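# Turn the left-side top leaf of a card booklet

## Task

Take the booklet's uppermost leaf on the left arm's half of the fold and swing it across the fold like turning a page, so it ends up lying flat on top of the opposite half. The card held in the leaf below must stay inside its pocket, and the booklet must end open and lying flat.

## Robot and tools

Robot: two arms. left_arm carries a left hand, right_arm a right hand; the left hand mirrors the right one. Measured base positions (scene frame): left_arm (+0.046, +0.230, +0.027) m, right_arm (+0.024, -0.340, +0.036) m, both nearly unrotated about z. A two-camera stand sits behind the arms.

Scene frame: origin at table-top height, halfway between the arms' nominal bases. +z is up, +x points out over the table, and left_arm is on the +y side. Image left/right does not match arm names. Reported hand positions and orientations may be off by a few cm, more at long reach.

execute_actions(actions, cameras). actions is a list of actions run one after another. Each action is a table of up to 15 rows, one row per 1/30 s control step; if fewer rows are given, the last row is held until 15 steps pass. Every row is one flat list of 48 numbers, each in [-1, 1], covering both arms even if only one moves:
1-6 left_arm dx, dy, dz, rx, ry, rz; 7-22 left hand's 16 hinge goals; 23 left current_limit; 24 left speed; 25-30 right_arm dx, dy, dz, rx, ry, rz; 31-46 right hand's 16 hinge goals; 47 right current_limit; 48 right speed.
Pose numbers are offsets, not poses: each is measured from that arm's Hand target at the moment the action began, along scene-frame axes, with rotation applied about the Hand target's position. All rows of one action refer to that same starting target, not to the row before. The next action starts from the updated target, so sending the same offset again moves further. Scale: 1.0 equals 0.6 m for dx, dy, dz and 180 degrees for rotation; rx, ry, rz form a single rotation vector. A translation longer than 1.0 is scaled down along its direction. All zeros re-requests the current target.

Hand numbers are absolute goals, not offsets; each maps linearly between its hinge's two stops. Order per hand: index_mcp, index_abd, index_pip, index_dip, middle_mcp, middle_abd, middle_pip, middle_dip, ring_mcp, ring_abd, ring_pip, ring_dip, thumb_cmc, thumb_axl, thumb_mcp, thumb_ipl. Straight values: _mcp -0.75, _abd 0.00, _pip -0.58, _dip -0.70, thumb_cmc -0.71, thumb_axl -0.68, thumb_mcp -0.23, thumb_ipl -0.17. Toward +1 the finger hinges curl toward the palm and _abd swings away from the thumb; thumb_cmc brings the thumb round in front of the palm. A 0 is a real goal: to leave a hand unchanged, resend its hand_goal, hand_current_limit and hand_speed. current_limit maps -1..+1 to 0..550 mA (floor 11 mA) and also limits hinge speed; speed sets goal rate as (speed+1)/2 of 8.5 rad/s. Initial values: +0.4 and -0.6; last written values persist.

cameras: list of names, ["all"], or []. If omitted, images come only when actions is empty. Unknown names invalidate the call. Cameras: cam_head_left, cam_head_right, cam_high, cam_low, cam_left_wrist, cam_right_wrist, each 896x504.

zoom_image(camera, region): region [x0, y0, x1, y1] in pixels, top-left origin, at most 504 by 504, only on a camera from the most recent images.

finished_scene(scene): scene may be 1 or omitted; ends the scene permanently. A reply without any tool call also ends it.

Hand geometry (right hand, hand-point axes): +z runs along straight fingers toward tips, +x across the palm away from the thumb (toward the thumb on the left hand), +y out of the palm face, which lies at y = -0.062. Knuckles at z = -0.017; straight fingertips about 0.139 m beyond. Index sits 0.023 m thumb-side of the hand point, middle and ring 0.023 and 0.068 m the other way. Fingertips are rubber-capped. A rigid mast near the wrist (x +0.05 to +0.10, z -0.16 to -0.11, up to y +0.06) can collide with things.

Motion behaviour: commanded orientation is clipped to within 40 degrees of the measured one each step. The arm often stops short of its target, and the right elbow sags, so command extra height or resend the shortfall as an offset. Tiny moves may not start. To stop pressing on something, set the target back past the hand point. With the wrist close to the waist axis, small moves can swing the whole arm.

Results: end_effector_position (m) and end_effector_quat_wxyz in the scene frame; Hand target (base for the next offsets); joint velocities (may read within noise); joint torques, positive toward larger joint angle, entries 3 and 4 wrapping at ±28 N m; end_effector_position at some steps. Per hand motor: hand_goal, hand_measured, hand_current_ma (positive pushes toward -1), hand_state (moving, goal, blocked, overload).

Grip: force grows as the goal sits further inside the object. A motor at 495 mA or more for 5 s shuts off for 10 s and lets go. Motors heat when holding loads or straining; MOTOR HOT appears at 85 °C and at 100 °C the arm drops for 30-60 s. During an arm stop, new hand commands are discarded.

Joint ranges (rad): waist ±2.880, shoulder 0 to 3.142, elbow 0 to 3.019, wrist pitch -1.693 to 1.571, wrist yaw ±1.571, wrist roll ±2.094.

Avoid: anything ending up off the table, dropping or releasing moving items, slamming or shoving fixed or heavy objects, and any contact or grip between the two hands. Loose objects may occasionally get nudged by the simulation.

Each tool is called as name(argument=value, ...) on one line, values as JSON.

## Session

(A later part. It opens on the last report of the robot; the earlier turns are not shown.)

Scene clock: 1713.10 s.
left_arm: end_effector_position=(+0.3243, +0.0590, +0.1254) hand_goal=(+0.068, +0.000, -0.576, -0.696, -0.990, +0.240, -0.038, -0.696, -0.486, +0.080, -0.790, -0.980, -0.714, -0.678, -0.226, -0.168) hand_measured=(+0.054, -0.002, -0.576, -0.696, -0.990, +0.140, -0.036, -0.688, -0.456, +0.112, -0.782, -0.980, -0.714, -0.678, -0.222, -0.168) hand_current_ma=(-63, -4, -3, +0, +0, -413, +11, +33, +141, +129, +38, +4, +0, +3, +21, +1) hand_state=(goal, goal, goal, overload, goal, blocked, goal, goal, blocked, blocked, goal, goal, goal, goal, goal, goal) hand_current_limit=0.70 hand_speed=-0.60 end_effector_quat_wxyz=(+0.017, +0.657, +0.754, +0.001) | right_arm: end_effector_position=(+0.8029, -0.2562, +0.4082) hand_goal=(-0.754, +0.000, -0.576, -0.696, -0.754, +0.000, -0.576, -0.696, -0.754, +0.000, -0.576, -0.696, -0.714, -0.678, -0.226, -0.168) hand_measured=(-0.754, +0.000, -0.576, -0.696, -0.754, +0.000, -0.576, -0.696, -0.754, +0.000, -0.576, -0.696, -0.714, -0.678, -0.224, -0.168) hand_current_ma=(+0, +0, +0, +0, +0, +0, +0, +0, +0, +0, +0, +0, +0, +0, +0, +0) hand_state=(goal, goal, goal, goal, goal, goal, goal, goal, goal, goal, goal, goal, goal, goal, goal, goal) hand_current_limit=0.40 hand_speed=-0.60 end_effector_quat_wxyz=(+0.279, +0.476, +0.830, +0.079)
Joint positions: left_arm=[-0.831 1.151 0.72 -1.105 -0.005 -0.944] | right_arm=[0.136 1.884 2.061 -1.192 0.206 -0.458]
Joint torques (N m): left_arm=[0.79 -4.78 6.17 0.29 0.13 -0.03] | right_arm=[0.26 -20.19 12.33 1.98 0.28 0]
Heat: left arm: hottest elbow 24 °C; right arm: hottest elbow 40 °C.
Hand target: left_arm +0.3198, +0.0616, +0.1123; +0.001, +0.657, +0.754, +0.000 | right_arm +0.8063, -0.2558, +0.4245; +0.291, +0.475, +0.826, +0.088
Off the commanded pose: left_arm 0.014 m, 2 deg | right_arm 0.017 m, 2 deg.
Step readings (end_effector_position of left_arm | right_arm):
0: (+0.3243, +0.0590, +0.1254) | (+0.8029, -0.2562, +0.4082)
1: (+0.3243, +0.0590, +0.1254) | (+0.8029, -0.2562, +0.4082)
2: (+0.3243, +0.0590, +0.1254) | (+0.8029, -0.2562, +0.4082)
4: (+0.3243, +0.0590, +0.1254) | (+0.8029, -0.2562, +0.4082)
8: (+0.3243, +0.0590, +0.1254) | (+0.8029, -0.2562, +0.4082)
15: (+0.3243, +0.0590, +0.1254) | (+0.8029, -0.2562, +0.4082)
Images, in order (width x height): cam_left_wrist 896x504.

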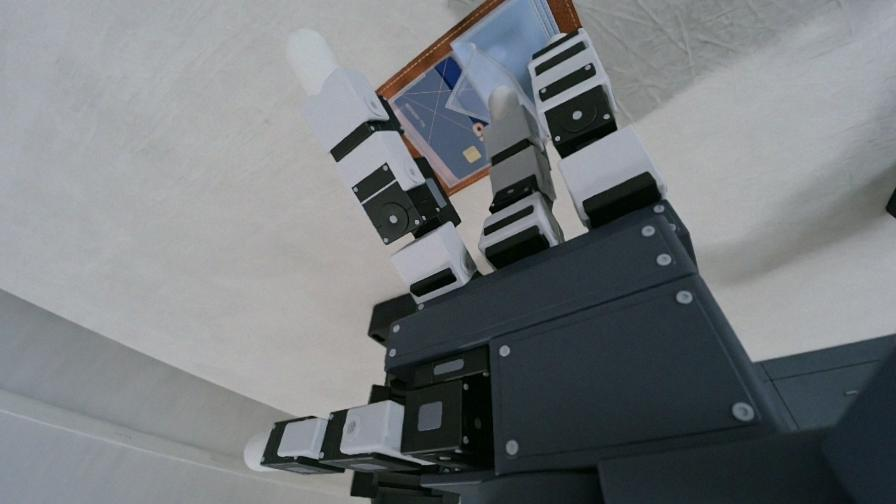

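execute_actions(actions=[[[0,0,0,0,0,0,0.068,0,-0.576,-0.696,-0.994,0.26,-0.024,-0.696,-0.486,0.08,-0.79,-0.98,-0.714,-0.678,-0.226,-0.168,0.7,-0.6,0,0,0,0,0,0,-0.754,0,-0.576,-0.696,-0.754,0,-0.576,-0.696,-0.754,0,-0.576,-0.696,-0.714,-0.678,-0.226,-0.168,0.4,-0.6]],[[0,0,0,0,0,0,0.068,0,-0.576,-0.696,-0.998,0.27,-0.01,-0.696,-0.486,0.08,-0.79,-0.98,-0.714,-0.678,-0.226,-0.168,0.7,-0.6,0,0,0,0,0,0,-0.754,0,-0.576,-0.696,-0.754,0,-0.576,-0.696,-0.754,0,-0.576,-0.696,-0.714,-0.678,-0.226,-0.168,0.4,-0.6]]], cameras=["cam_left_wrist"])

zoom_image(camera="cam_left_wrist", region=[360, 0, 640, 200])

Scene clock: 1721.03 s.
left_arm: end_effector_position=(+0.3243, +0.0590, +0.1254) hand_goal=(+0.068, +0.000, -0.576, -0.696, -0.998, +0.270, -0.010, -0.696, -0.486, +0.080, -0.790, -0.980, -0.714, -0.678, -0.226, -0.168) hand_measured=(+0.054, -0.002, -0.576, -0.696, -1.000, +0.170, -0.010, -0.692, -0.456, +0.120, -0.782, -0.980, -0.714, -0.678, -0.222, -0.168) hand_current_ma=(-63, -4, -3, +0, -8, -413, -2, +18, +141, +160, +38, +4, +0, +3, +21, +1) hand_state=(goal, goal, goal, overload, goal, blocked, goal, goal, blocked, blocked, goal, goal, goal, goal, goal, goal) hand_current_limit=0.70 hand_speed=-0.60 end_effector_quat_wxyz=(+0.017, +0.657, +0.754, +0.001) | right_arm: end_effector_position=(+0.8029, -0.2562, +0.4082) hand_goal=(-0.754, +0.000, -0.576, -0.696, -0.754, +0.000, -0.576, -0.696, -0.754, +0.000, -0.576, -0.696, -0.714, -0.678, -0.226, -0.168) hand_measured=(-0.754, +0.000, -0.576, -0.696, -0.754, +0.000, -0.576, -0.696, -0.754, +0.000, -0.576, -0.696, -0.714, -0.678, -0.224, -0.168) hand_current_ma=(+0, +0, +0, +0, +0, +0, +0, +0, +0, +0, +0, +0, +0, +0, +0, +0) hand_state=(goal, goal, goal, goal, goal, goal, goal, goal, goal, goal, goal, goal, goal, goal, goal, goal) hand_current_limit=0.40 hand_speed=-0.60 end_effector_quat_wxyz=(+0.279, +0.476, +0.830, +0.079)
Joint positions: left_arm=[-0.831 1.151 0.72 -1.105 -0.005 -0.944] | right_arm=[0.136 1.884 2.061 -1.192 0.206 -0.458]
Joint torques (N m): left_arm=[0.79 -4.6 6.31 0.32 0.12 -0.04] | right_arm=[0.32 -20.19 12.31 1.98 0.28 0]
Heat: left arm: hottest elbow 24 °C; right arm: hottest elbow 40 °C.
Hand target: left_arm +0.3198, +0.0616, +0.1123; +0.001, +0.657, +0.754, +0.000 | right_arm +0.8063, -0.2558, +0.4245; +0.291, +0.475, +0.826, +0.088
Off the commanded pose: left_arm 0.014 m, 2 deg | right_arm 0.017 m, 2 deg.
Step readings (end_effector_position of left_arm | right_arm):
0: (+0.3243, +0.0590, +0.1254) | (+0.8029, -0.2562, +0.4082)
1: (+0.3243, +0.0590, +0.1254) | (+0.8029, -0.2562, +0.4082)
2: (+0.3243, +0.0590, +0.1254) | (+0.8029, -0.2562, +0.4082)
4: (+0.3243, +0.0590, +0.1254) | (+0.8029, -0.2562, +0.4082)
8: (+0.3243, +0.0590, +0.1254) | (+0.8029, -0.2562, +0.4082)
15: (+0.3243, +0.0590, +0.1254) | (+0.8029, -0.2562, +0.4082)
16: (+0.3243, +0.0590, +0.1254) | (+0.8029, -0.2562, +0.4082)
17: (+0.3243, +0.0590, +0.1254) | (+0.8029, -0.2562, +0.4082)
19: (+0.3243, +0.0590, +0.1254) | (+0.8029, -0.2562, +0.4082)
23: (+0.3243, +0.0590, +0.1254) | (+0.8029, -0.2562, +0.4082)
30: (+0.3243, +0.0590, +0.1254) | (+0.8029, -0.2562, +0.4082)
Images, in order (width x height): cam_left_wrist 896x504.

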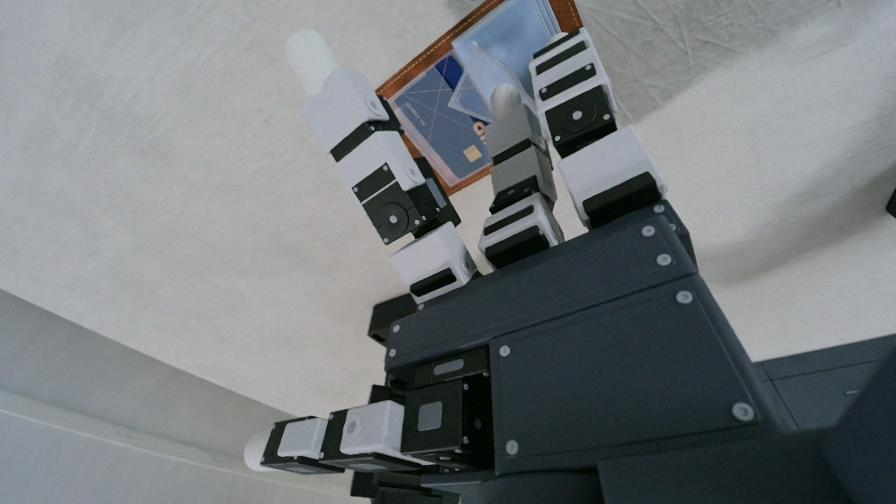

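Scaled by 1.800 from the camera's 896x504 image, which has a finer 1280x720 frame.

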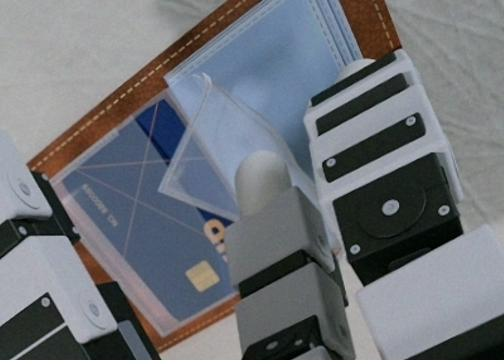

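execute_actions(actions=[[[0,0,0.0167,0,0,0,0.068,0,-0.576,-0.696,-0.965,0.2,-0.115,-0.696,0.2,0.1,-0.781,-0.98,-0.714,-0.678,-0.226,-0.168,0.6,-0.6,0,0,0,0,0,0,-0.754,0,-0.576,-0.696,-0.754,0,-0.576,-0.696,-0.754,0,-0.576,-0.696,-0.714,-0.678,-0.226,-0.168,0.4,-0.6]],[[0,0,0.01,0,0,0,0.068,0,-0.576,-0.696,-0.955,0.1,-0.13,-0.696,0.2,0.1,-0.781,-0.98,-0.714,-0.678,-0.226,-0.168,0.6,-0.75,0,0,0,0,0,0,-0.754,0,-0.576,-0.696,-0.754,0,-0.576,-0.696,-0.754,0,-0.576,-0.696,-0.714,-0.678,-0.226,-0.168,0.4,-0.6]],[[0,0,0,0,0,0,0.068,0,-0.576,-0.696,-0.955,-0.04,-0.13,-0.696,0.2,0.1,-0.781,-0.98,-0.714,-0.678,-0.226,-0.168,0.6,-0.75,0,0,0,0,0,0,-0.754,0,-0.576,-0.696,-0.754,0,-0.576,-0.696,-0.754,0,-0.576,-0.696,-0.714,-0.678,-0.226,-0.168,0.4,-0.6]]], cameras=["cam_left_wrist","cam_low","cam_high","cam_head_right"])

zoom_image(camera="cam_left_wrist", region=[360, 0, 640, 200])

zoom_image(camera="cam_low", region=[430, 260, 550, 335])

zoom_image(camera="cam_high", region=[490, 210, 600, 290])

Scene clock: 1731.10 s.
left_arm: end_effector_position=(+0.3199, +0.0623, +0.1245) hand_goal=(+0.068, +0.000, -0.576, -0.696, -0.956, -0.040, -0.130, -0.696, +0.200, +0.100, -0.782, -0.980, -0.714, -0.678, -0.226, -0.168) hand_measured=(+0.054, -0.002, -0.576, -0.696, -0.936, +0.012, -0.096, -0.686, +0.180, +0.102, -0.782, -0.980, -0.714, -0.678, -0.222, -0.168) hand_current_ma=(-63, -4, -3, +0, +90, +213, +153, +40, -99, +10, +2, +0, +0, +3, +21, +1) hand_state=(goal, goal, goal, overload, goal, blocked, blocked, goal, blocked, goal, goal, goal, goal, goal, goal, goal) hand_current_limit=0.60 hand_speed=-0.75 end_effector_quat_wxyz=(+0.006, +0.657, +0.754, -0.001) | right_arm: end_effector_position=(+0.8029, -0.2562, +0.4082) hand_goal=(-0.754, +0.000, -0.576, -0.696, -0.754, +0.000, -0.576, -0.696, -0.754, +0.000, -0.576, -0.696, -0.714, -0.678, -0.226, -0.168) hand_measured=(-0.754, +0.000, -0.576, -0.696, -0.754, +0.000, -0.576, -0.696, -0.754, +0.000, -0.576, -0.696, -0.714, -0.678, -0.224, -0.168) hand_current_ma=(+0, +0, +0, +0, +0, +0, +0, +0, +0, +0, +0, +0, +0, +0, +0, +0) hand_state=(goal, goal, goal, goal, goal, goal, goal, goal, goal, goal, goal, goal, goal, goal, goal, goal) hand_current_limit=0.40 hand_speed=-0.60 end_effector_quat_wxyz=(+0.279, +0.476, +0.830, +0.079)
Joint positions: left_arm=[-0.831 1.151 0.721 -1.128 0 -0.944] | right_arm=[0.136 1.884 2.061 -1.192 0.206 -0.458]
Joint torques (N m): left_arm=[0.91 -6.3 8.54 -0.7 -0.11 -0.04] | right_arm=[0.32 -20.19 12.31 1.96 0.28 0]
Heat: left arm: hottest elbow 24 °C; right arm: hottest elbow 40 °C.
Hand target: left_arm +0.3198, +0.0617, +0.1283; +0.000, +0.657, +0.754, +0.000 | right_arm +0.8063, -0.2558, +0.4245; +0.291, +0.475, +0.826, +0.088
Off the commanded pose: left_arm 0.004 m, 1 deg | right_arm 0.017 m, 2 deg.
Step readings (end_effector_position of left_arm | right_arm):
0: (+0.3243, +0.0590, +0.1254) | (+0.8029, -0.2562, +0.4082)
1: (+0.3243, +0.0590, +0.1254) | (+0.8029, -0.2562, +0.4082)
2: (+0.3243, +0.0589, +0.1253) | (+0.8029, -0.2562, +0.4082)
4: (+0.3238, +0.0595, +0.1250) | (+0.8029, -0.2562, +0.4082)
8: (+0.3225, +0.0608, +0.1247) | (+0.8029, -0.2562, +0.4082)
15: (+0.3221, +0.0612, +0.1246) | (+0.8029, -0.2562, +0.4082)
16: (+0.3221, +0.0612, +0.1246) | (+0.8029, -0.2562, +0.4082)
17: (+0.3218, +0.0615, +0.1245) | (+0.8029, -0.2562, +0.4082)
19: (+0.3210, +0.0618, +0.1243) | (+0.8029, -0.2562, +0.4082)
23: (+0.3202, +0.0624, +0.1241) | (+0.8029, -0.2562, +0.4082)
30: (+0.3198, +0.0628, +0.1240) | (+0.8029, -0.2562, +0.4082)
31: (+0.3198, +0.0628, +0.1240) | (+0.8029, -0.2562, +0.4082)
32: (+0.3197, +0.0628, +0.1239) | (+0.8029, -0.2562, +0.4082)
34: (+0.3199, +0.0623, +0.1244) | (+0.8029, -0.2562, +0.4082)
38: (+0.3199, +0.0623, +0.1245) | (+0.8029, -0.2562, +0.4082)
45: (+0.3199, +0.0623, +0.1245) | (+0.8029, -0.2562, +0.4082)
Images, in order (width x height): cam_head_right 896x504, cam_high 896x504, cam_low 896x504, cam_left_wrist 896x504.

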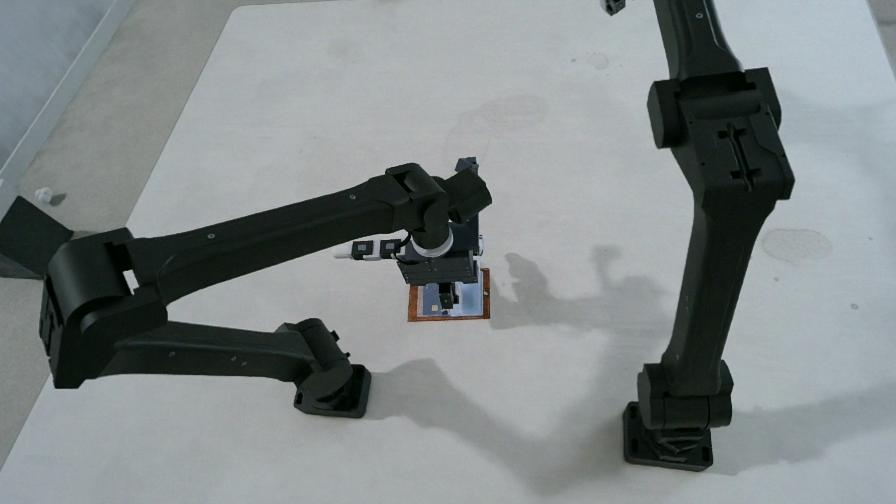

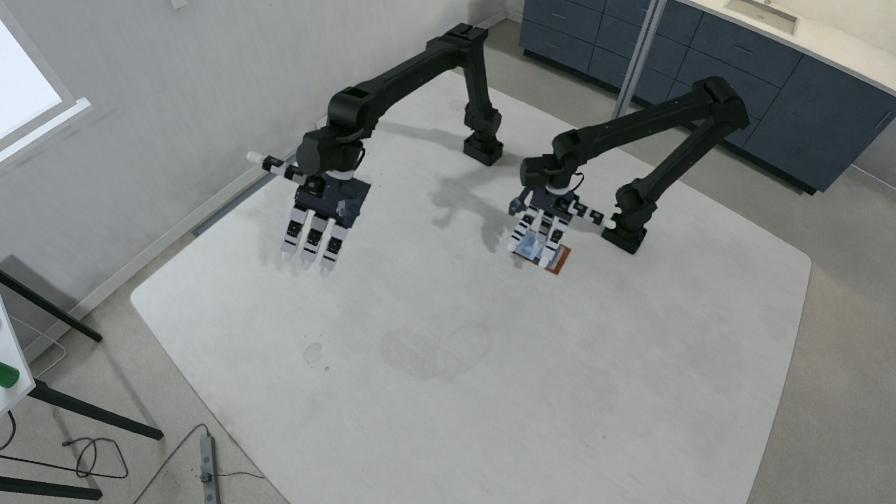

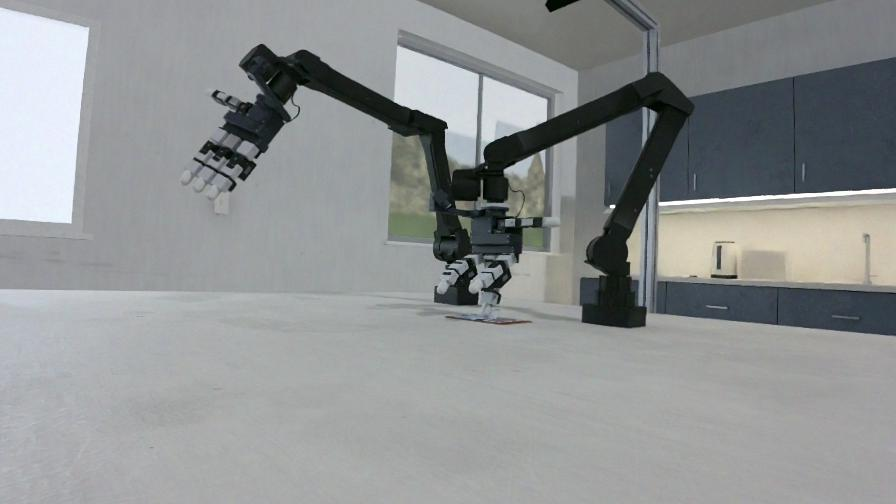

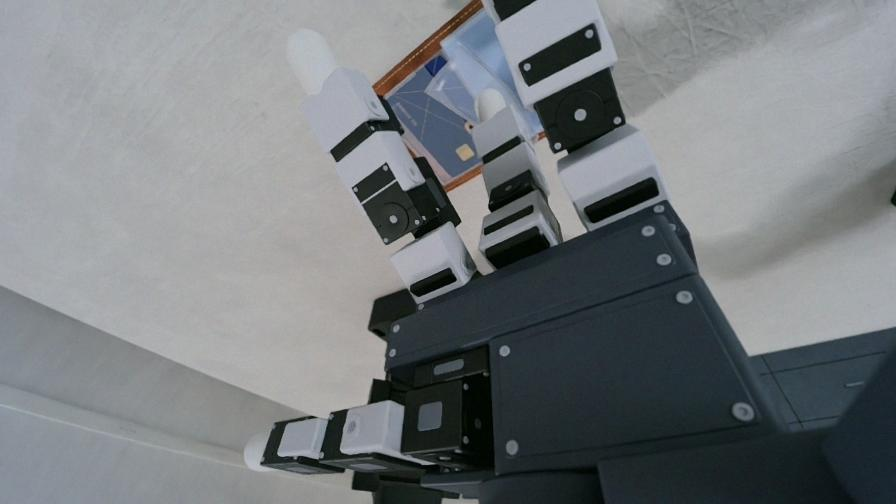

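Scaled by 1.800 from the camera's 896x504 image, which has a finer 1280x720 frame.

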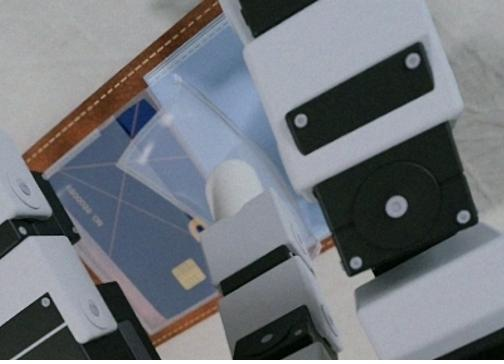

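Scaled by 4.200 from the camera's 896x504 image, which has a finer 1280x720 frame.

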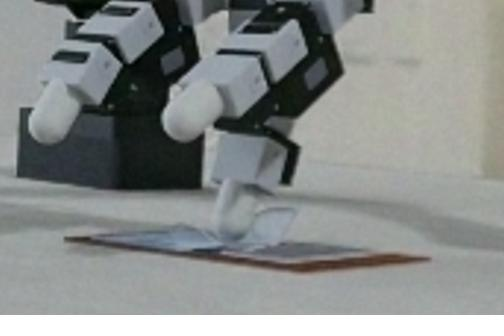

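Scaled by 4.582 from the camera's 896x504 image, which has a finer 1280x720 frame.

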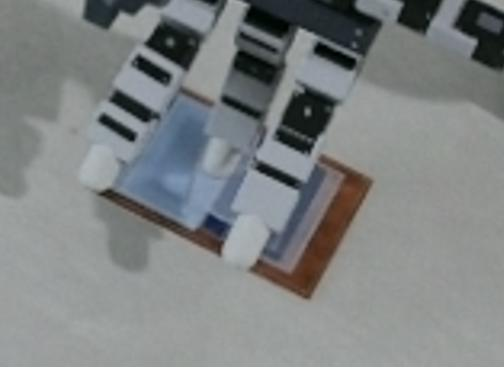

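execute_actions(actions=[[[0,0,0,0,0,0,-0.5,-0.05,0.0,-0.696,-0.955,-0.04,-0.13,-0.696,0.2,0.1,-0.781,-0.98,-0.714,-0.678,-0.226,-0.168,0.6,-0.7,0,0,0,0,0,0,-0.754,0,-0.576,-0.696,-0.754,0,-0.576,-0.696,-0.754,0,-0.576,-0.696,-0.714,-0.678,-0.226,-0.168,0.4,-0.6]],[[0,0,0,0,0,0,-0.9,-0.05,0.01,-0.696,-0.955,-0.04,-0.13,-0.696,0.2,0.1,-0.781,-0.98,-0.714,-0.678,-0.226,-0.168,0.6,-0.8,0,0,0,0,0,0,-0.754,0,-0.576,-0.696,-0.754,0,-0.576,-0.696,-0.754,0,-0.576,-0.696,-0.714,-0.678,-0.226,-0.168,0.4,-0.6]]], cameras=["cam_left_wrist","cam_low","cam_high"])

zoom_image(camera="cam_left_wrist", region=[360, 0, 640, 200])

zoom_image(camera="cam_low", region=[430, 260, 550, 335])

zoom_image(camera="cam_high", region=[490, 210, 600, 290])

Scene clock: 1786.57 s.
left_arm: end_effector_position=(+0.3199, +0.0623, +0.1245) hand_goal=(-0.900, -0.050, +0.010, -0.696, -0.956, -0.040, -0.130, -0.696, +0.200, +0.100, -0.782, -0.980, -0.714, -0.678, -0.226, -0.168) hand_measured=(-0.896, -0.046, +0.004, -0.696, -0.936, +0.012, -0.096, -0.686, +0.180, +0.102, -0.782, -0.980, -0.714, -0.678, -0.222, -0.168) hand_current_ma=(+21, +14, -21, +0, +90, +212, +153, +40, -99, +10, +2, +0, +0, +3, +21, +1) hand_state=(goal, goal, goal, overload, goal, blocked, blocked, goal, blocked, goal, goal, goal, goal, goal, goal, goal) hand_current_limit=0.60 hand_speed=-0.80 end_effector_quat_wxyz=(+0.006, +0.657, +0.754, -0.001) | right_arm: end_effector_position=(+0.8029, -0.2562, +0.4082) hand_goal=(-0.754, +0.000, -0.576, -0.696, -0.754, +0.000, -0.576, -0.696, -0.754, +0.000, -0.576, -0.696, -0.714, -0.678, -0.226, -0.168) hand_measured=(-0.754, +0.000, -0.576, -0.696, -0.754, +0.000, -0.576, -0.696, -0.754, +0.000, -0.576, -0.696, -0.714, -0.678, -0.224, -0.168) hand_current_ma=(+0, +0, +0, +0, +0, +0, +0, +0, +0, +0, +0, +0, +0, +0, +0, +0) hand_state=(goal, goal, goal, goal, goal, goal, goal, goal, goal, goal, goal, goal, goal, goal, goal, goal) hand_current_limit=0.40 hand_speed=-0.60 end_effector_quat_wxyz=(+0.279, +0.476, +0.830, +0.079)
Joint positions: left_arm=[-0.831 1.151 0.721 -1.128 0 -0.944] | right_arm=[0.136 1.884 2.061 -1.192 0.206 -0.458]
Joint torques (N m): left_arm=[0.62 -6.01 8.54 -0.7 -0.06 -0.05] | right_arm=[0.26 -20.19 12.31 1.96 0.28 0]
Heat: left arm: hottest elbow 26 °C; right arm: hottest elbow 40 °C.
Hand target: left_arm +0.3198, +0.0617, +0.1283; +0.000, +0.657, +0.754, +0.000 | right_arm +0.8063, -0.2558, +0.4245; +0.291, +0.475, +0.826, +0.088
Off the commanded pose: left_arm 0.004 m, 1 deg | right_arm 0.017 m, 2 deg.
Step readings (end_effector_position of left_arm | right_arm):
0: (+0.3199, +0.0623, +0.1245) | (+0.8029, -0.2562, +0.4082)
1: (+0.3199, +0.0623, +0.1245) | (+0.8029, -0.2562, +0.4082)
2: (+0.3199, +0.0623, +0.1245) | (+0.8029, -0.2562, +0.4082)
4: (+0.3199, +0.0623, +0.1245) | (+0.8029, -0.2562, +0.4082)
8: (+0.3199, +0.0623, +0.1245) | (+0.8029, -0.2562, +0.4082)
15: (+0.3199, +0.0623, +0.1245) | (+0.8029, -0.2562, +0.4082)
16: (+0.3199, +0.0623, +0.1245) | (+0.8029, -0.2562, +0.4082)
17: (+0.3199, +0.0623, +0.1245) | (+0.8029, -0.2562, +0.4082)
19: (+0.3199, +0.0623, +0.1245) | (+0.8029, -0.2562, +0.4082)
23: (+0.3199, +0.0623, +0.1245) | (+0.8029, -0.2562, +0.4082)
30: (+0.3199, +0.0623, +0.1245) | (+0.8029, -0.2562, +0.4082)
Images, in order (width x height): cam_high 896x504, cam_low 896x504, cam_left_wrist 896x504.

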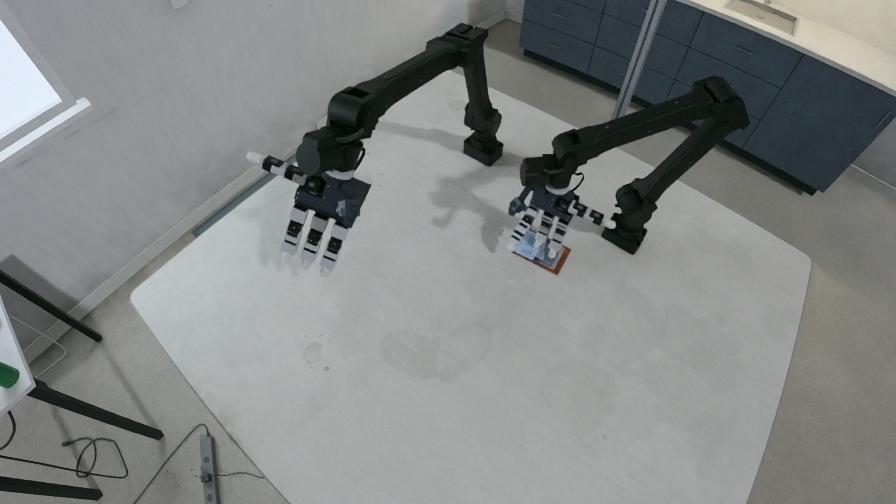

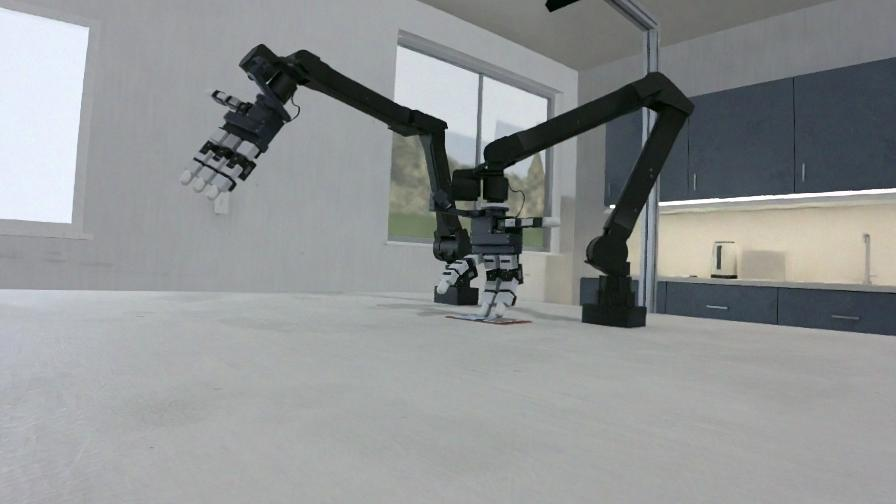

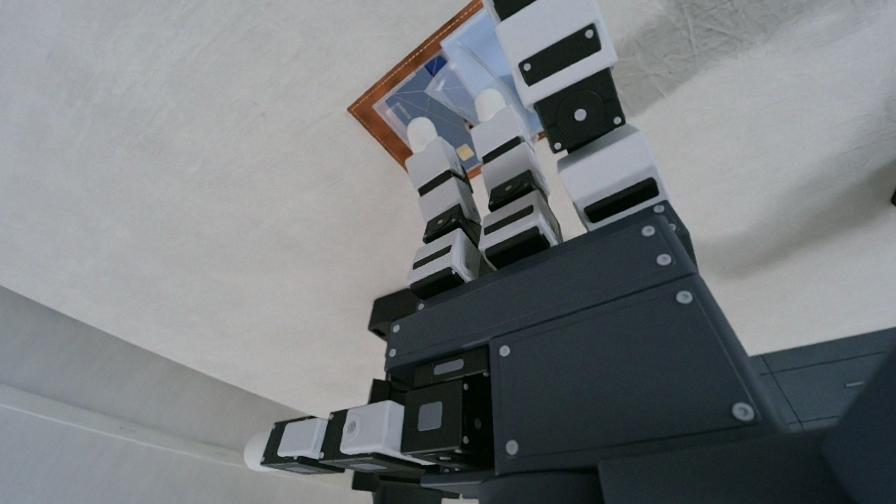

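Scaled by 1.800 from the camera's 896x504 image, which has a finer 1280x720 frame.

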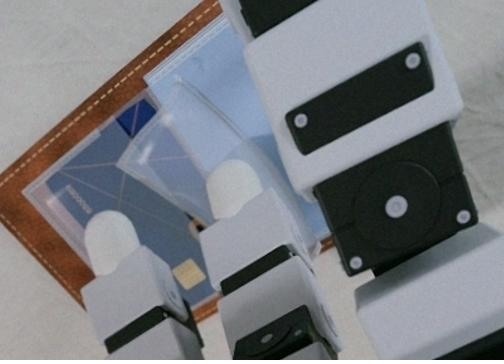

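Scaled by 4.200 from the camera's 896x504 image, which has a finer 1280x720 frame.

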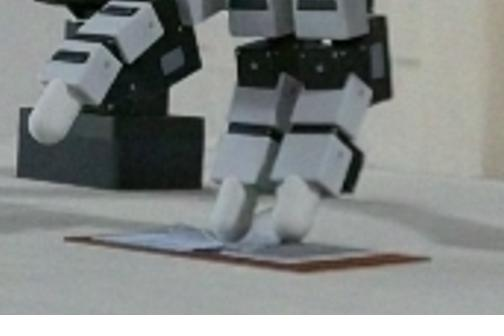

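Scaled by 4.582 from the camera's 896x504 image, which has a finer 1280x720 frame.

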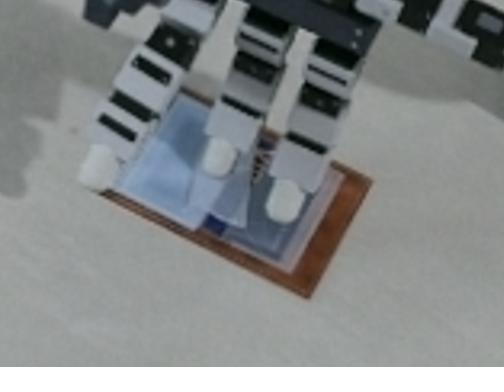

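execute_actions(actions=[[[0,0,0,0,0,0,-0.9,0.1,0.01,-0.696,-0.955,-0.04,-0.13,-0.696,0.2,0.1,-0.781,-0.98,-0.714,-0.678,-0.226,-0.168,0.6,-0.8,0,0,0,0,0,0,-0.754,0,-0.576,-0.696,-0.754,0,-0.576,-0.696,-0.754,0,-0.576,-0.696,-0.714,-0.678,-0.226,-0.168,0.4,-0.6]]], cameras=["cam_left_wrist","cam_low","cam_high"])

zoom_image(camera="cam_left_wrist", region=[360, 0, 640, 200])

zoom_image(camera="cam_low", region=[430, 260, 550, 335])

zoom_image(camera="cam_high", region=[490, 210, 600, 290])

Scene clock: 1794.23 s.
left_arm: end_effector_position=(+0.3199, +0.0623, +0.1245) hand_goal=(-0.900, +0.100, +0.010, -0.696, -0.956, -0.040, -0.130, -0.696, +0.200, +0.100, -0.782, -0.980, -0.714, -0.678, -0.226, -0.168) hand_measured=(-0.896, +0.096, +0.004, -0.696, -0.936, +0.012, -0.096, -0.686, +0.180, +0.102, -0.782, -0.980, -0.714, -0.678, -0.222, -0.168) hand_current_ma=(+21, -15, -21, +0, +90, +212, +153, +40, -99, +10, +2, +0, +0, +3, +21, +1) hand_state=(goal, goal, goal, overload, goal, blocked, blocked, goal, blocked, goal, goal, goal, goal, goal, goal, goal) hand_current_limit=0.60 hand_speed=-0.80 end_effector_quat_wxyz=(+0.006, +0.657, +0.754, -0.001) | right_arm: end_effector_position=(+0.8029, -0.2562, +0.4082) hand_goal=(-0.754, +0.000, -0.576, -0.696, -0.754, +0.000, -0.576, -0.696, -0.754, +0.000, -0.576, -0.696, -0.714, -0.678, -0.226, -0.168) hand_measured=(-0.754, +0.000, -0.576, -0.696, -0.754, +0.000, -0.576, -0.696, -0.754, +0.000, -0.576, -0.696, -0.714, -0.678, -0.224, -0.168) hand_current_ma=(+0, +0, +0, +0, +0, +0, +0, +0, +0, +0, +0, +0, +0, +0, +0, +0) hand_state=(goal, goal, goal, goal, goal, goal, goal, goal, goal, goal, goal, goal, goal, goal, goal, goal) hand_current_limit=0.40 hand_speed=-0.60 end_effector_quat_wxyz=(+0.279, +0.476, +0.830, +0.079)
Joint positions: left_arm=[-0.831 1.151 0.721 -1.128 0 -0.944] | right_arm=[0.136 1.884 2.061 -1.192 0.206 -0.458]
Joint torques (N m): left_arm=[0.73 -6.18 8.55 -0.77 -0.06 -0.05] | right_arm=[0.26 -20.19 12.31 1.98 0.28 0]
Heat: left arm: hottest elbow 26 °C; right arm: hottest elbow 40 °C.
Hand target: left_arm +0.3198, +0.0617, +0.1283; +0.000, +0.657, +0.754, +0.000 | right_arm +0.8063, -0.2558, +0.4245; +0.291, +0.475, +0.826, +0.088
Off the commanded pose: left_arm 0.004 m, 1 deg | right_arm 0.017 m, 2 deg.
Step readings (end_effector_position of left_arm | right_arm):
0: (+0.3199, +0.0623, +0.1245) | (+0.8029, -0.2562, +0.4082)
1: (+0.3199, +0.0623, +0.1245) | (+0.8029, -0.2562, +0.4082)
2: (+0.3199, +0.0623, +0.1245) | (+0.8029, -0.2562, +0.4082)
4: (+0.3199, +0.0623, +0.1245) | (+0.8029, -0.2562, +0.4082)
8: (+0.3199, +0.0623, +0.1245) | (+0.8029, -0.2562, +0.4082)
15: (+0.3199, +0.0623, +0.1245) | (+0.8029, -0.2562, +0.4082)
Images, in order (width x height): cam_high 896x504, cam_low 896x504, cam_left_wrist 896x504.

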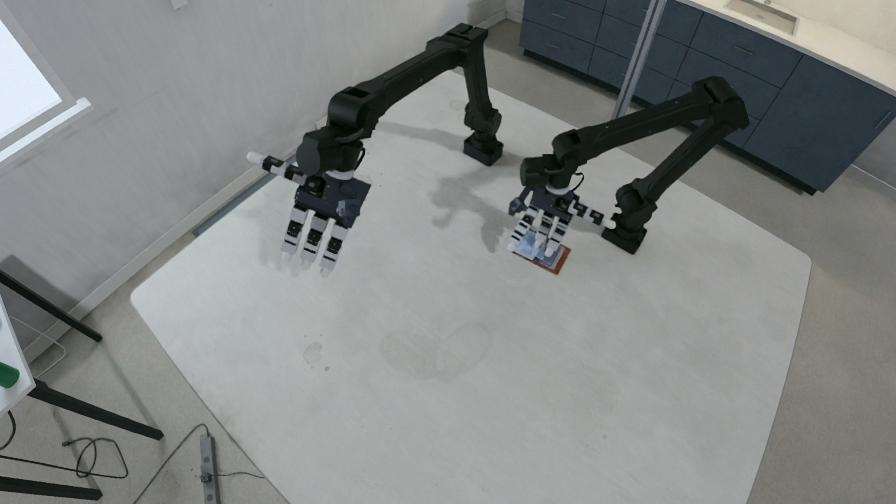

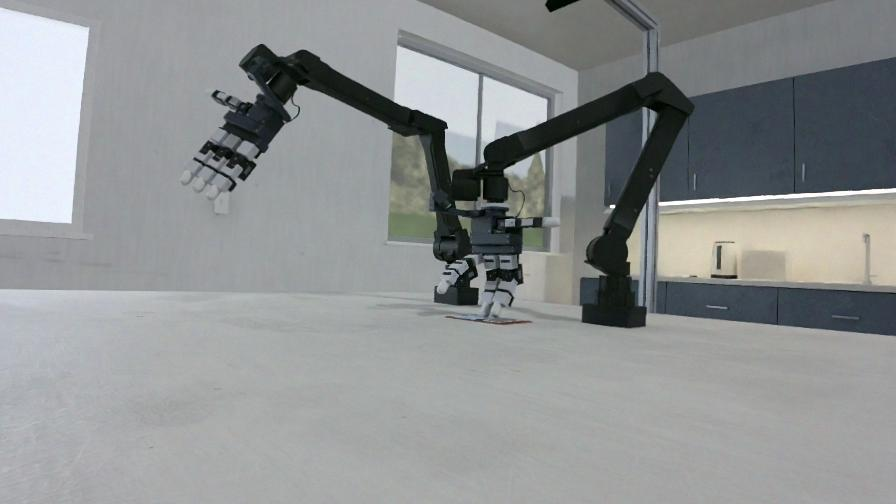

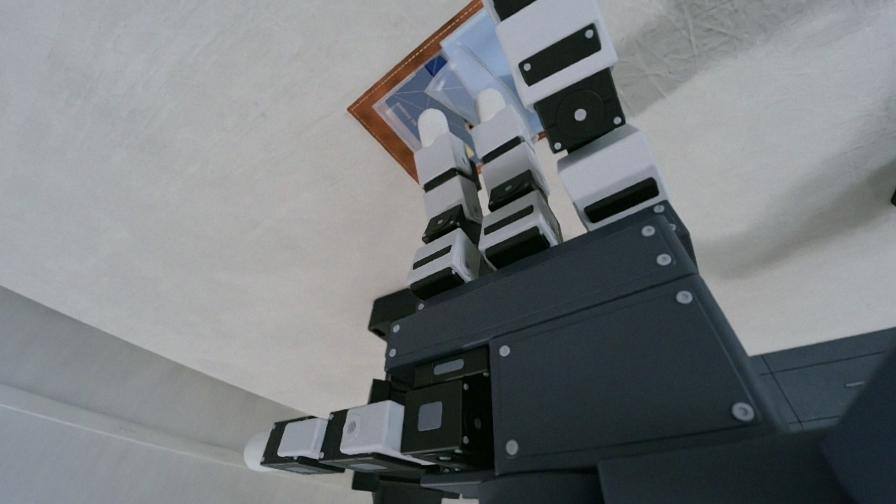

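Scaled by 1.800 from the camera's 896x504 image, which has a finer 1280x720 frame.

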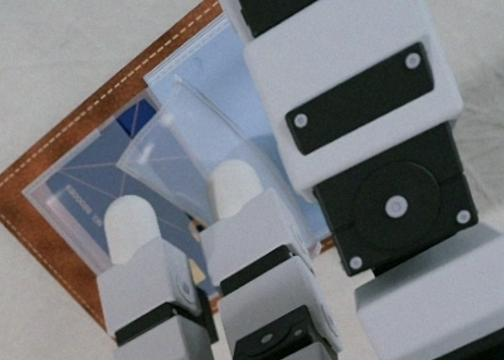

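Scaled by 4.200 from the camera's 896x504 image, which has a finer 1280x720 frame.

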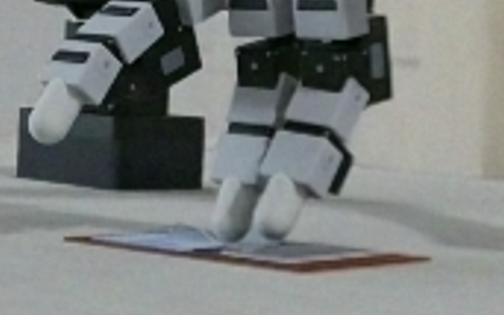

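Scaled by 4.582 from the camera's 896x504 image, which has a finer 1280x720 frame.

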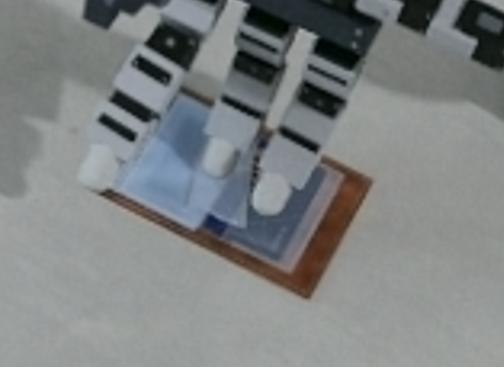

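execute_actions(actions=[[[0,0,0,0,0,0,-0.9,0.2,0.01,-0.696,-0.955,-0.04,-0.13,-0.696,0.2,0.1,-0.781,-0.98,-0.714,-0.678,-0.226,-0.168,0.6,-0.8,0,0,0,0,0,0,-0.754,0,-0.576,-0.696,-0.754,0,-0.576,-0.696,-0.754,0,-0.576,-0.696,-0.714,-0.678,-0.226,-0.168,0.4,-0.6]]], cameras=["cam_left_wrist","cam_low","cam_high"])

zoom_image(camera="cam_left_wrist", region=[360, 0, 640, 200])

zoom_image(camera="cam_high", region=[490, 210, 600, 290])

Scene clock: 1799.50 s.
left_arm: end_effector_position=(+0.3199, +0.0623, +0.1245) hand_goal=(-0.900, +0.200, +0.010, -0.696, -0.956, -0.040, -0.130, -0.696, +0.200, +0.100, -0.782, -0.980, -0.714, -0.678, -0.226, -0.168) hand_measured=(-0.896, +0.194, +0.004, -0.696, -0.936, +0.012, -0.096, -0.686, +0.180, +0.102, -0.782, -0.980, -0.714, -0.678, -0.222, -0.168) hand_current_ma=(+21, -19, -21, +0, +90, +212, +153, +40, -99, +10, +2, +0, +0, +3, +21, +1) hand_state=(goal, goal, goal, overload, goal, blocked, blocked, goal, blocked, goal, goal, goal, goal, goal, goal, goal) hand_current_limit=0.60 hand_speed=-0.80 end_effector_quat_wxyz=(+0.006, +0.657, +0.754, -0.001) | right_arm: end_effector_position=(+0.8029, -0.2562, +0.4082) hand_goal=(-0.754, +0.000, -0.576, -0.696, -0.754, +0.000, -0.576, -0.696, -0.754, +0.000, -0.576, -0.696, -0.714, -0.678, -0.226, -0.168) hand_measured=(-0.754, +0.000, -0.576, -0.696, -0.754, +0.000, -0.576, -0.696, -0.754, +0.000, -0.576, -0.696, -0.714, -0.678, -0.224, -0.168) hand_current_ma=(+0, +0, +0, +0, +0, +0, +0, +0, +0, +0, +0, +0, +0, +0, +0, +0) hand_state=(goal, goal, goal, goal, goal, goal, goal, goal, goal, goal, goal, goal, goal, goal, goal, goal) hand_current_limit=0.40 hand_speed=-0.60 end_effector_quat_wxyz=(+0.279, +0.476, +0.830, +0.079)
Joint positions: left_arm=[-0.831 1.151 0.721 -1.128 0 -0.944] | right_arm=[0.136 1.884 2.061 -1.192 0.206 -0.458]
Joint torques (N m): left_arm=[0.56 -6.42 8.5 -0.69 -0.05 -0.05] | right_arm=[0.32 -20.19 12.33 1.98 0.28 -0.01]
Heat: left arm: hottest elbow 26 °C; right arm: hottest elbow 40 °C.
Hand target: left_arm +0.3198, +0.0617, +0.1283; +0.000, +0.657, +0.754, +0.000 | right_arm +0.8063, -0.2558, +0.4245; +0.291, +0.475, +0.826, +0.088
Off the commanded pose: left_arm 0.004 m, 1 deg | right_arm 0.017 m, 2 deg.
Step readings (end_effector_position of left_arm | right_arm):
0: (+0.3199, +0.0623, +0.1245) | (+0.8029, -0.2562, +0.4082)
1: (+0.3199, +0.0623, +0.1245) | (+0.8029, -0.2562, +0.4082)
2: (+0.3199, +0.0623, +0.1245) | (+0.8029, -0.2562, +0.4082)
4: (+0.3199, +0.0623, +0.1245) | (+0.8029, -0.2562, +0.4082)
8: (+0.3199, +0.0623, +0.1245) | (+0.8029, -0.2562, +0.4082)
15: (+0.3199, +0.0623, +0.1245) | (+0.8029, -0.2562, +0.4082)
Images, in order (width x height): cam_high 896x504, cam_low 896x504, cam_left_wrist 896x504.

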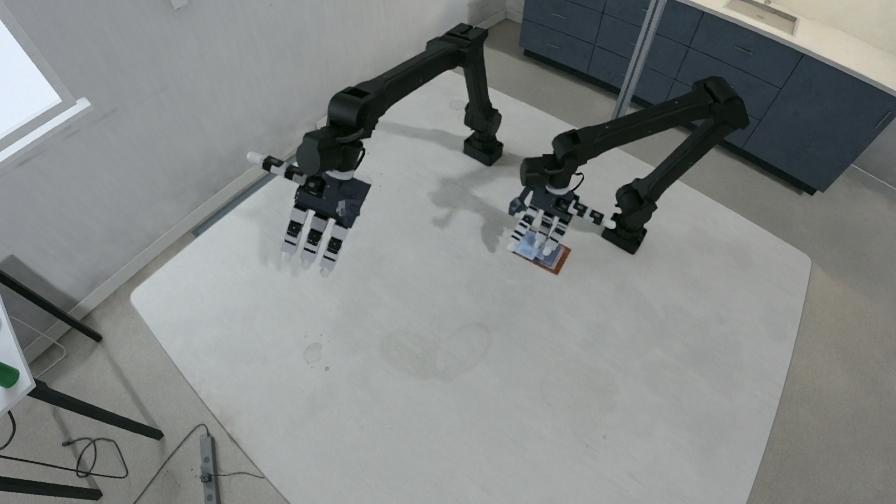

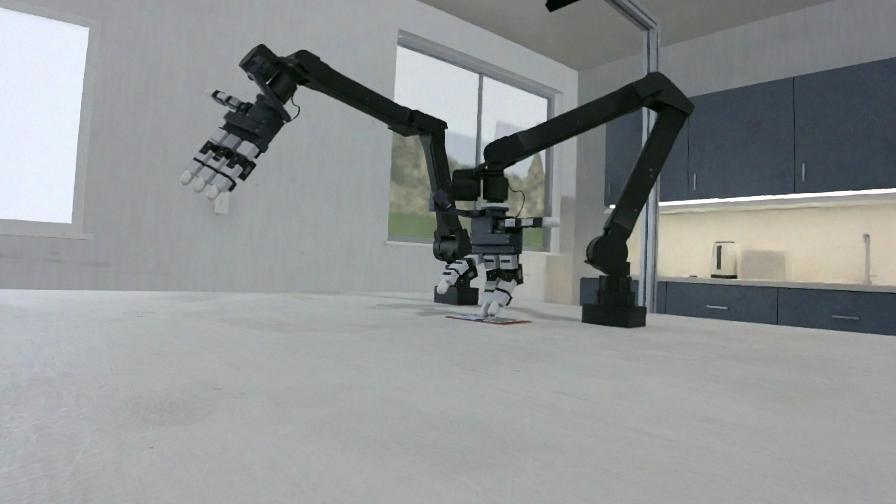

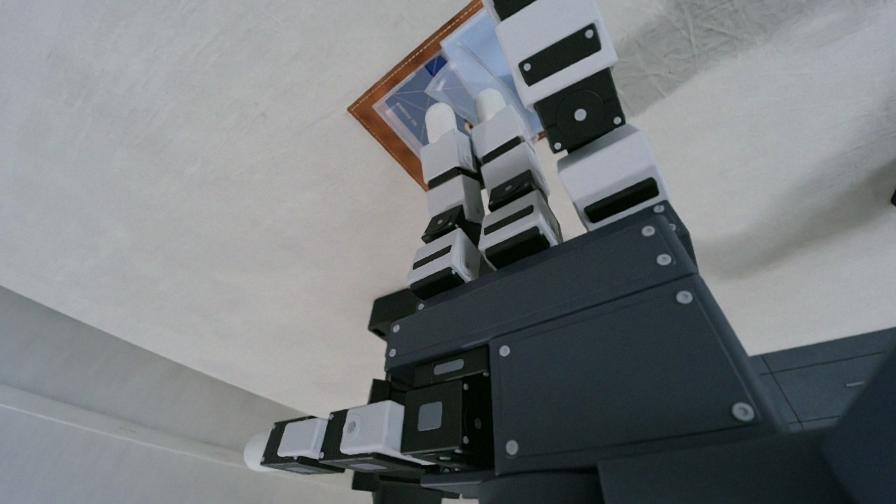

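Scaled by 1.800 from the camera's 896x504 image, which has a finer 1280x720 frame.

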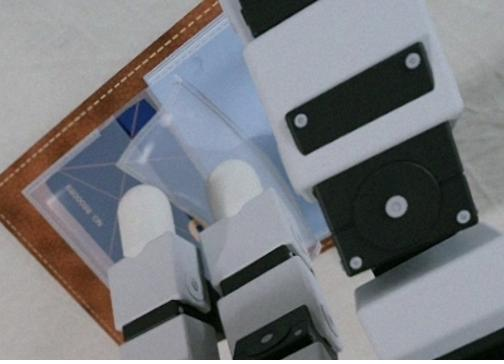

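Scaled by 4.582 from the camera's 896x504 image, which has a finer 1280x720 frame.

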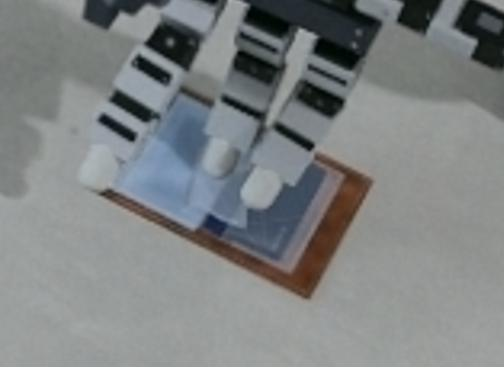

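execute_actions(actions=[[[0,0,0,0,0,0,-0.9,0.3,0.01,-0.696,-0.955,-0.04,-0.13,-0.696,0.2,0.1,-0.781,-0.98,-0.714,-0.678,-0.226,-0.168,0.6,-0.8,0,0,0,0,0,0,-0.754,0,-0.576,-0.696,-0.754,0,-0.576,-0.696,-0.754,0,-0.576,-0.696,-0.714,-0.678,-0.226,-0.168,0.4,-0.6]]], cameras=["cam_left_wrist","cam_low","cam_high"])

zoom_image(camera="cam_left_wrist", region=[360, 0, 640, 200])

zoom_image(camera="cam_high", region=[490, 210, 600, 290])

zoom_image(camera="cam_low", region=[430, 260, 550, 335])

Scene clock: 1807.83 s.
left_arm: end_effector_position=(+0.3198, +0.0623, +0.1245) hand_goal=(-0.900, +0.300, +0.010, -0.696, -0.956, -0.040, -0.130, -0.696, +0.200, +0.100, -0.782, -0.980, -0.714, -0.678, -0.226, -0.168) hand_measured=(-0.896, +0.238, +0.006, -0.696, -0.936, +0.012, -0.096, -0.686, +0.180, +0.102, -0.782, -0.980, -0.714, -0.678, -0.222, -0.168) hand_current_ma=(+18, -250, -16, +0, +90, +212, +153, +46, -99, +10, +2, +0, +0, +3, +21, +1) hand_state=(goal, blocked, goal, overload, goal, blocked, blocked, goal, blocked, goal, goal, goal, goal, goal, goal, goal) hand_current_limit=0.60 hand_speed=-0.80 end_effector_quat_wxyz=(+0.006, +0.657, +0.754, -0.001) | right_arm: end_effector_position=(+0.8029, -0.2562, +0.4082) hand_goal=(-0.754, +0.000, -0.576, -0.696, -0.754, +0.000, -0.576, -0.696, -0.754, +0.000, -0.576, -0.696, -0.714, -0.678, -0.226, -0.168) hand_measured=(-0.754, +0.000, -0.576, -0.696, -0.754, +0.000, -0.576, -0.696, -0.754, +0.000, -0.576, -0.696, -0.714, -0.678, -0.224, -0.168) hand_current_ma=(+0, +0, +0, +0, +0, +0, +0, +0, +0, +0, +0, +0, +0, +0, +0, +0) hand_state=(goal, goal, goal, goal, goal, goal, goal, goal, goal, goal, goal, goal, goal, goal, goal, goal) hand_current_limit=0.40 hand_speed=-0.60 end_effector_quat_wxyz=(+0.279, +0.476, +0.830, +0.079)
Joint positions: left_arm=[-0.831 1.151 0.721 -1.129 0 -0.944] | right_arm=[0.136 1.884 2.061 -1.192 0.206 -0.458]
Joint torques (N m): left_arm=[0.73 -6.01 8.49 -0.72 -0.03 -0.04] | right_arm=[0.26 -20.19 12.33 1.96 0.28 -0.01]
Heat: left arm: hottest elbow 26 °C; right arm: hottest elbow 40 °C.
Hand target: left_arm +0.3198, +0.0617, +0.1283; +0.000, +0.657, +0.754, +0.000 | right_arm +0.8063, -0.2558, +0.4245; +0.291, +0.475, +0.826, +0.088
Off the commanded pose: left_arm 0.004 m, 1 deg | right_arm 0.017 m, 2 deg.
Step readings (end_effector_position of left_arm | right_arm):
0: (+0.3199, +0.0623, +0.1245) | (+0.8029, -0.2562, +0.4082)
1: (+0.3199, +0.0623, +0.1245) | (+0.8029, -0.2562, +0.4082)
2: (+0.3199, +0.0623, +0.1245) | (+0.8029, -0.2562, +0.4082)
4: (+0.3198, +0.0623, +0.1245) | (+0.8029, -0.2562, +0.4082)
8: (+0.3198, +0.0623, +0.1245) | (+0.8029, -0.2562, +0.4082)
15: (+0.3198, +0.0623, +0.1245) | (+0.8029, -0.2562, +0.4082)
Images, in order (width x height): cam_high 896x504, cam_low 896x504, cam_left_wrist 896x504.

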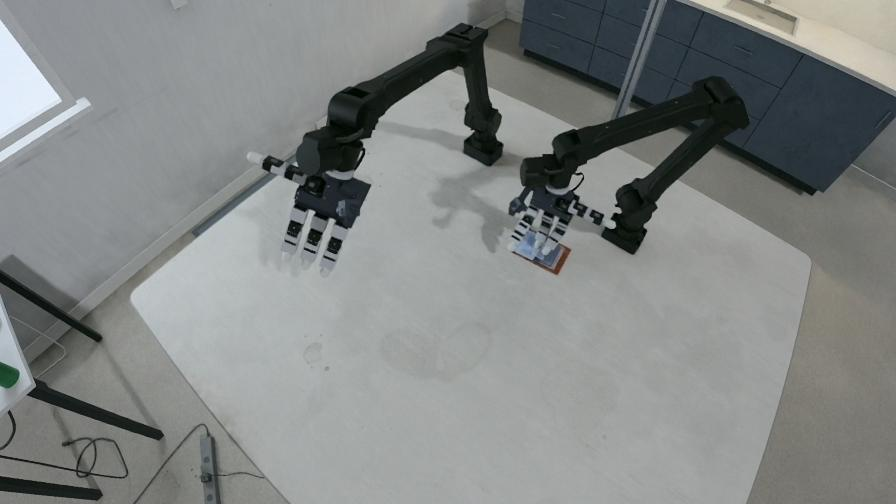

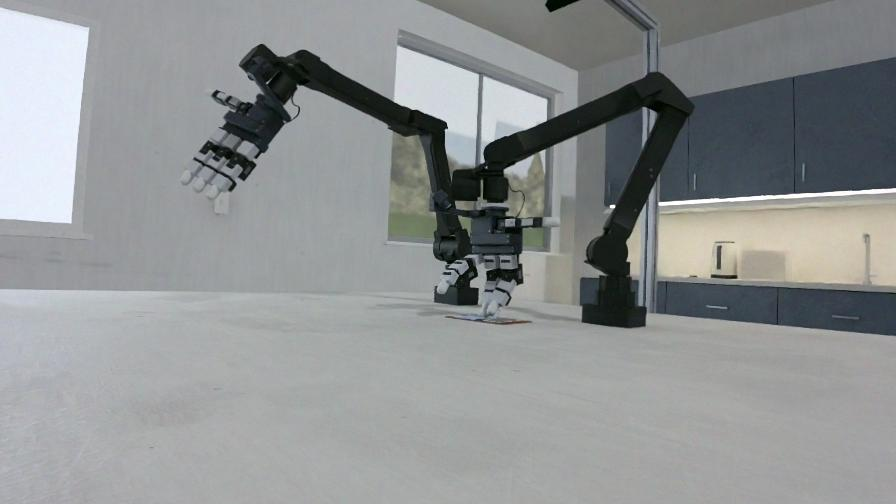

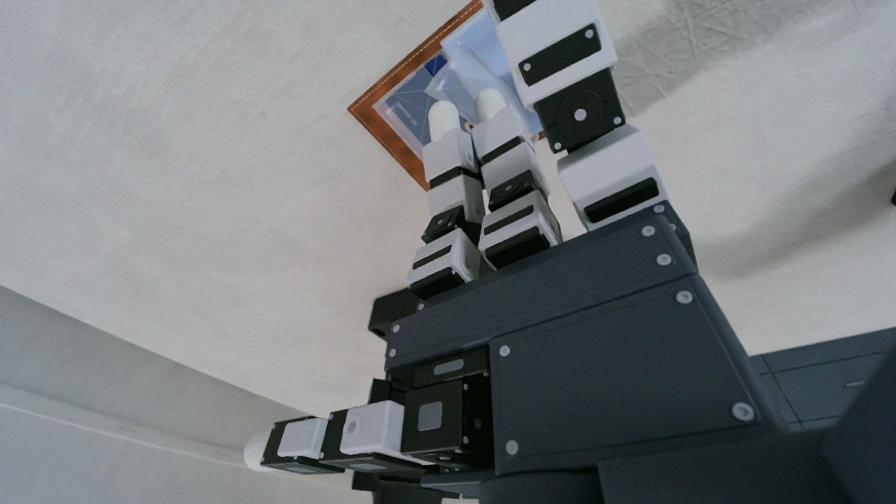

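Scaled by 1.800 from the camera's 896x504 image, which has a finer 1280x720 frame.

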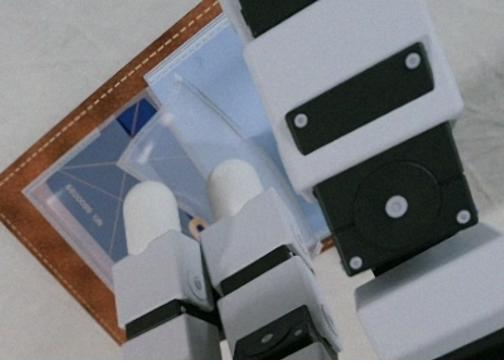

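Scaled by 4.582 from the camera's 896x504 image, which has a finer 1280x720 frame.

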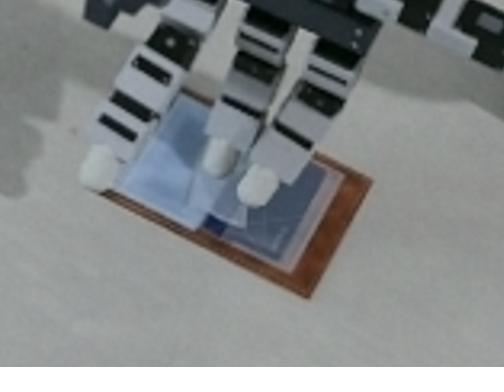

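Scaled by 4.200 from the camera's 896x504 image, which has a finer 1280x720 frame.

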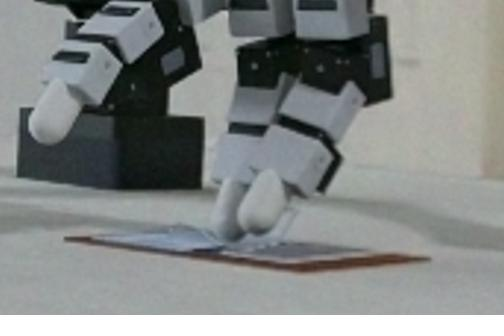

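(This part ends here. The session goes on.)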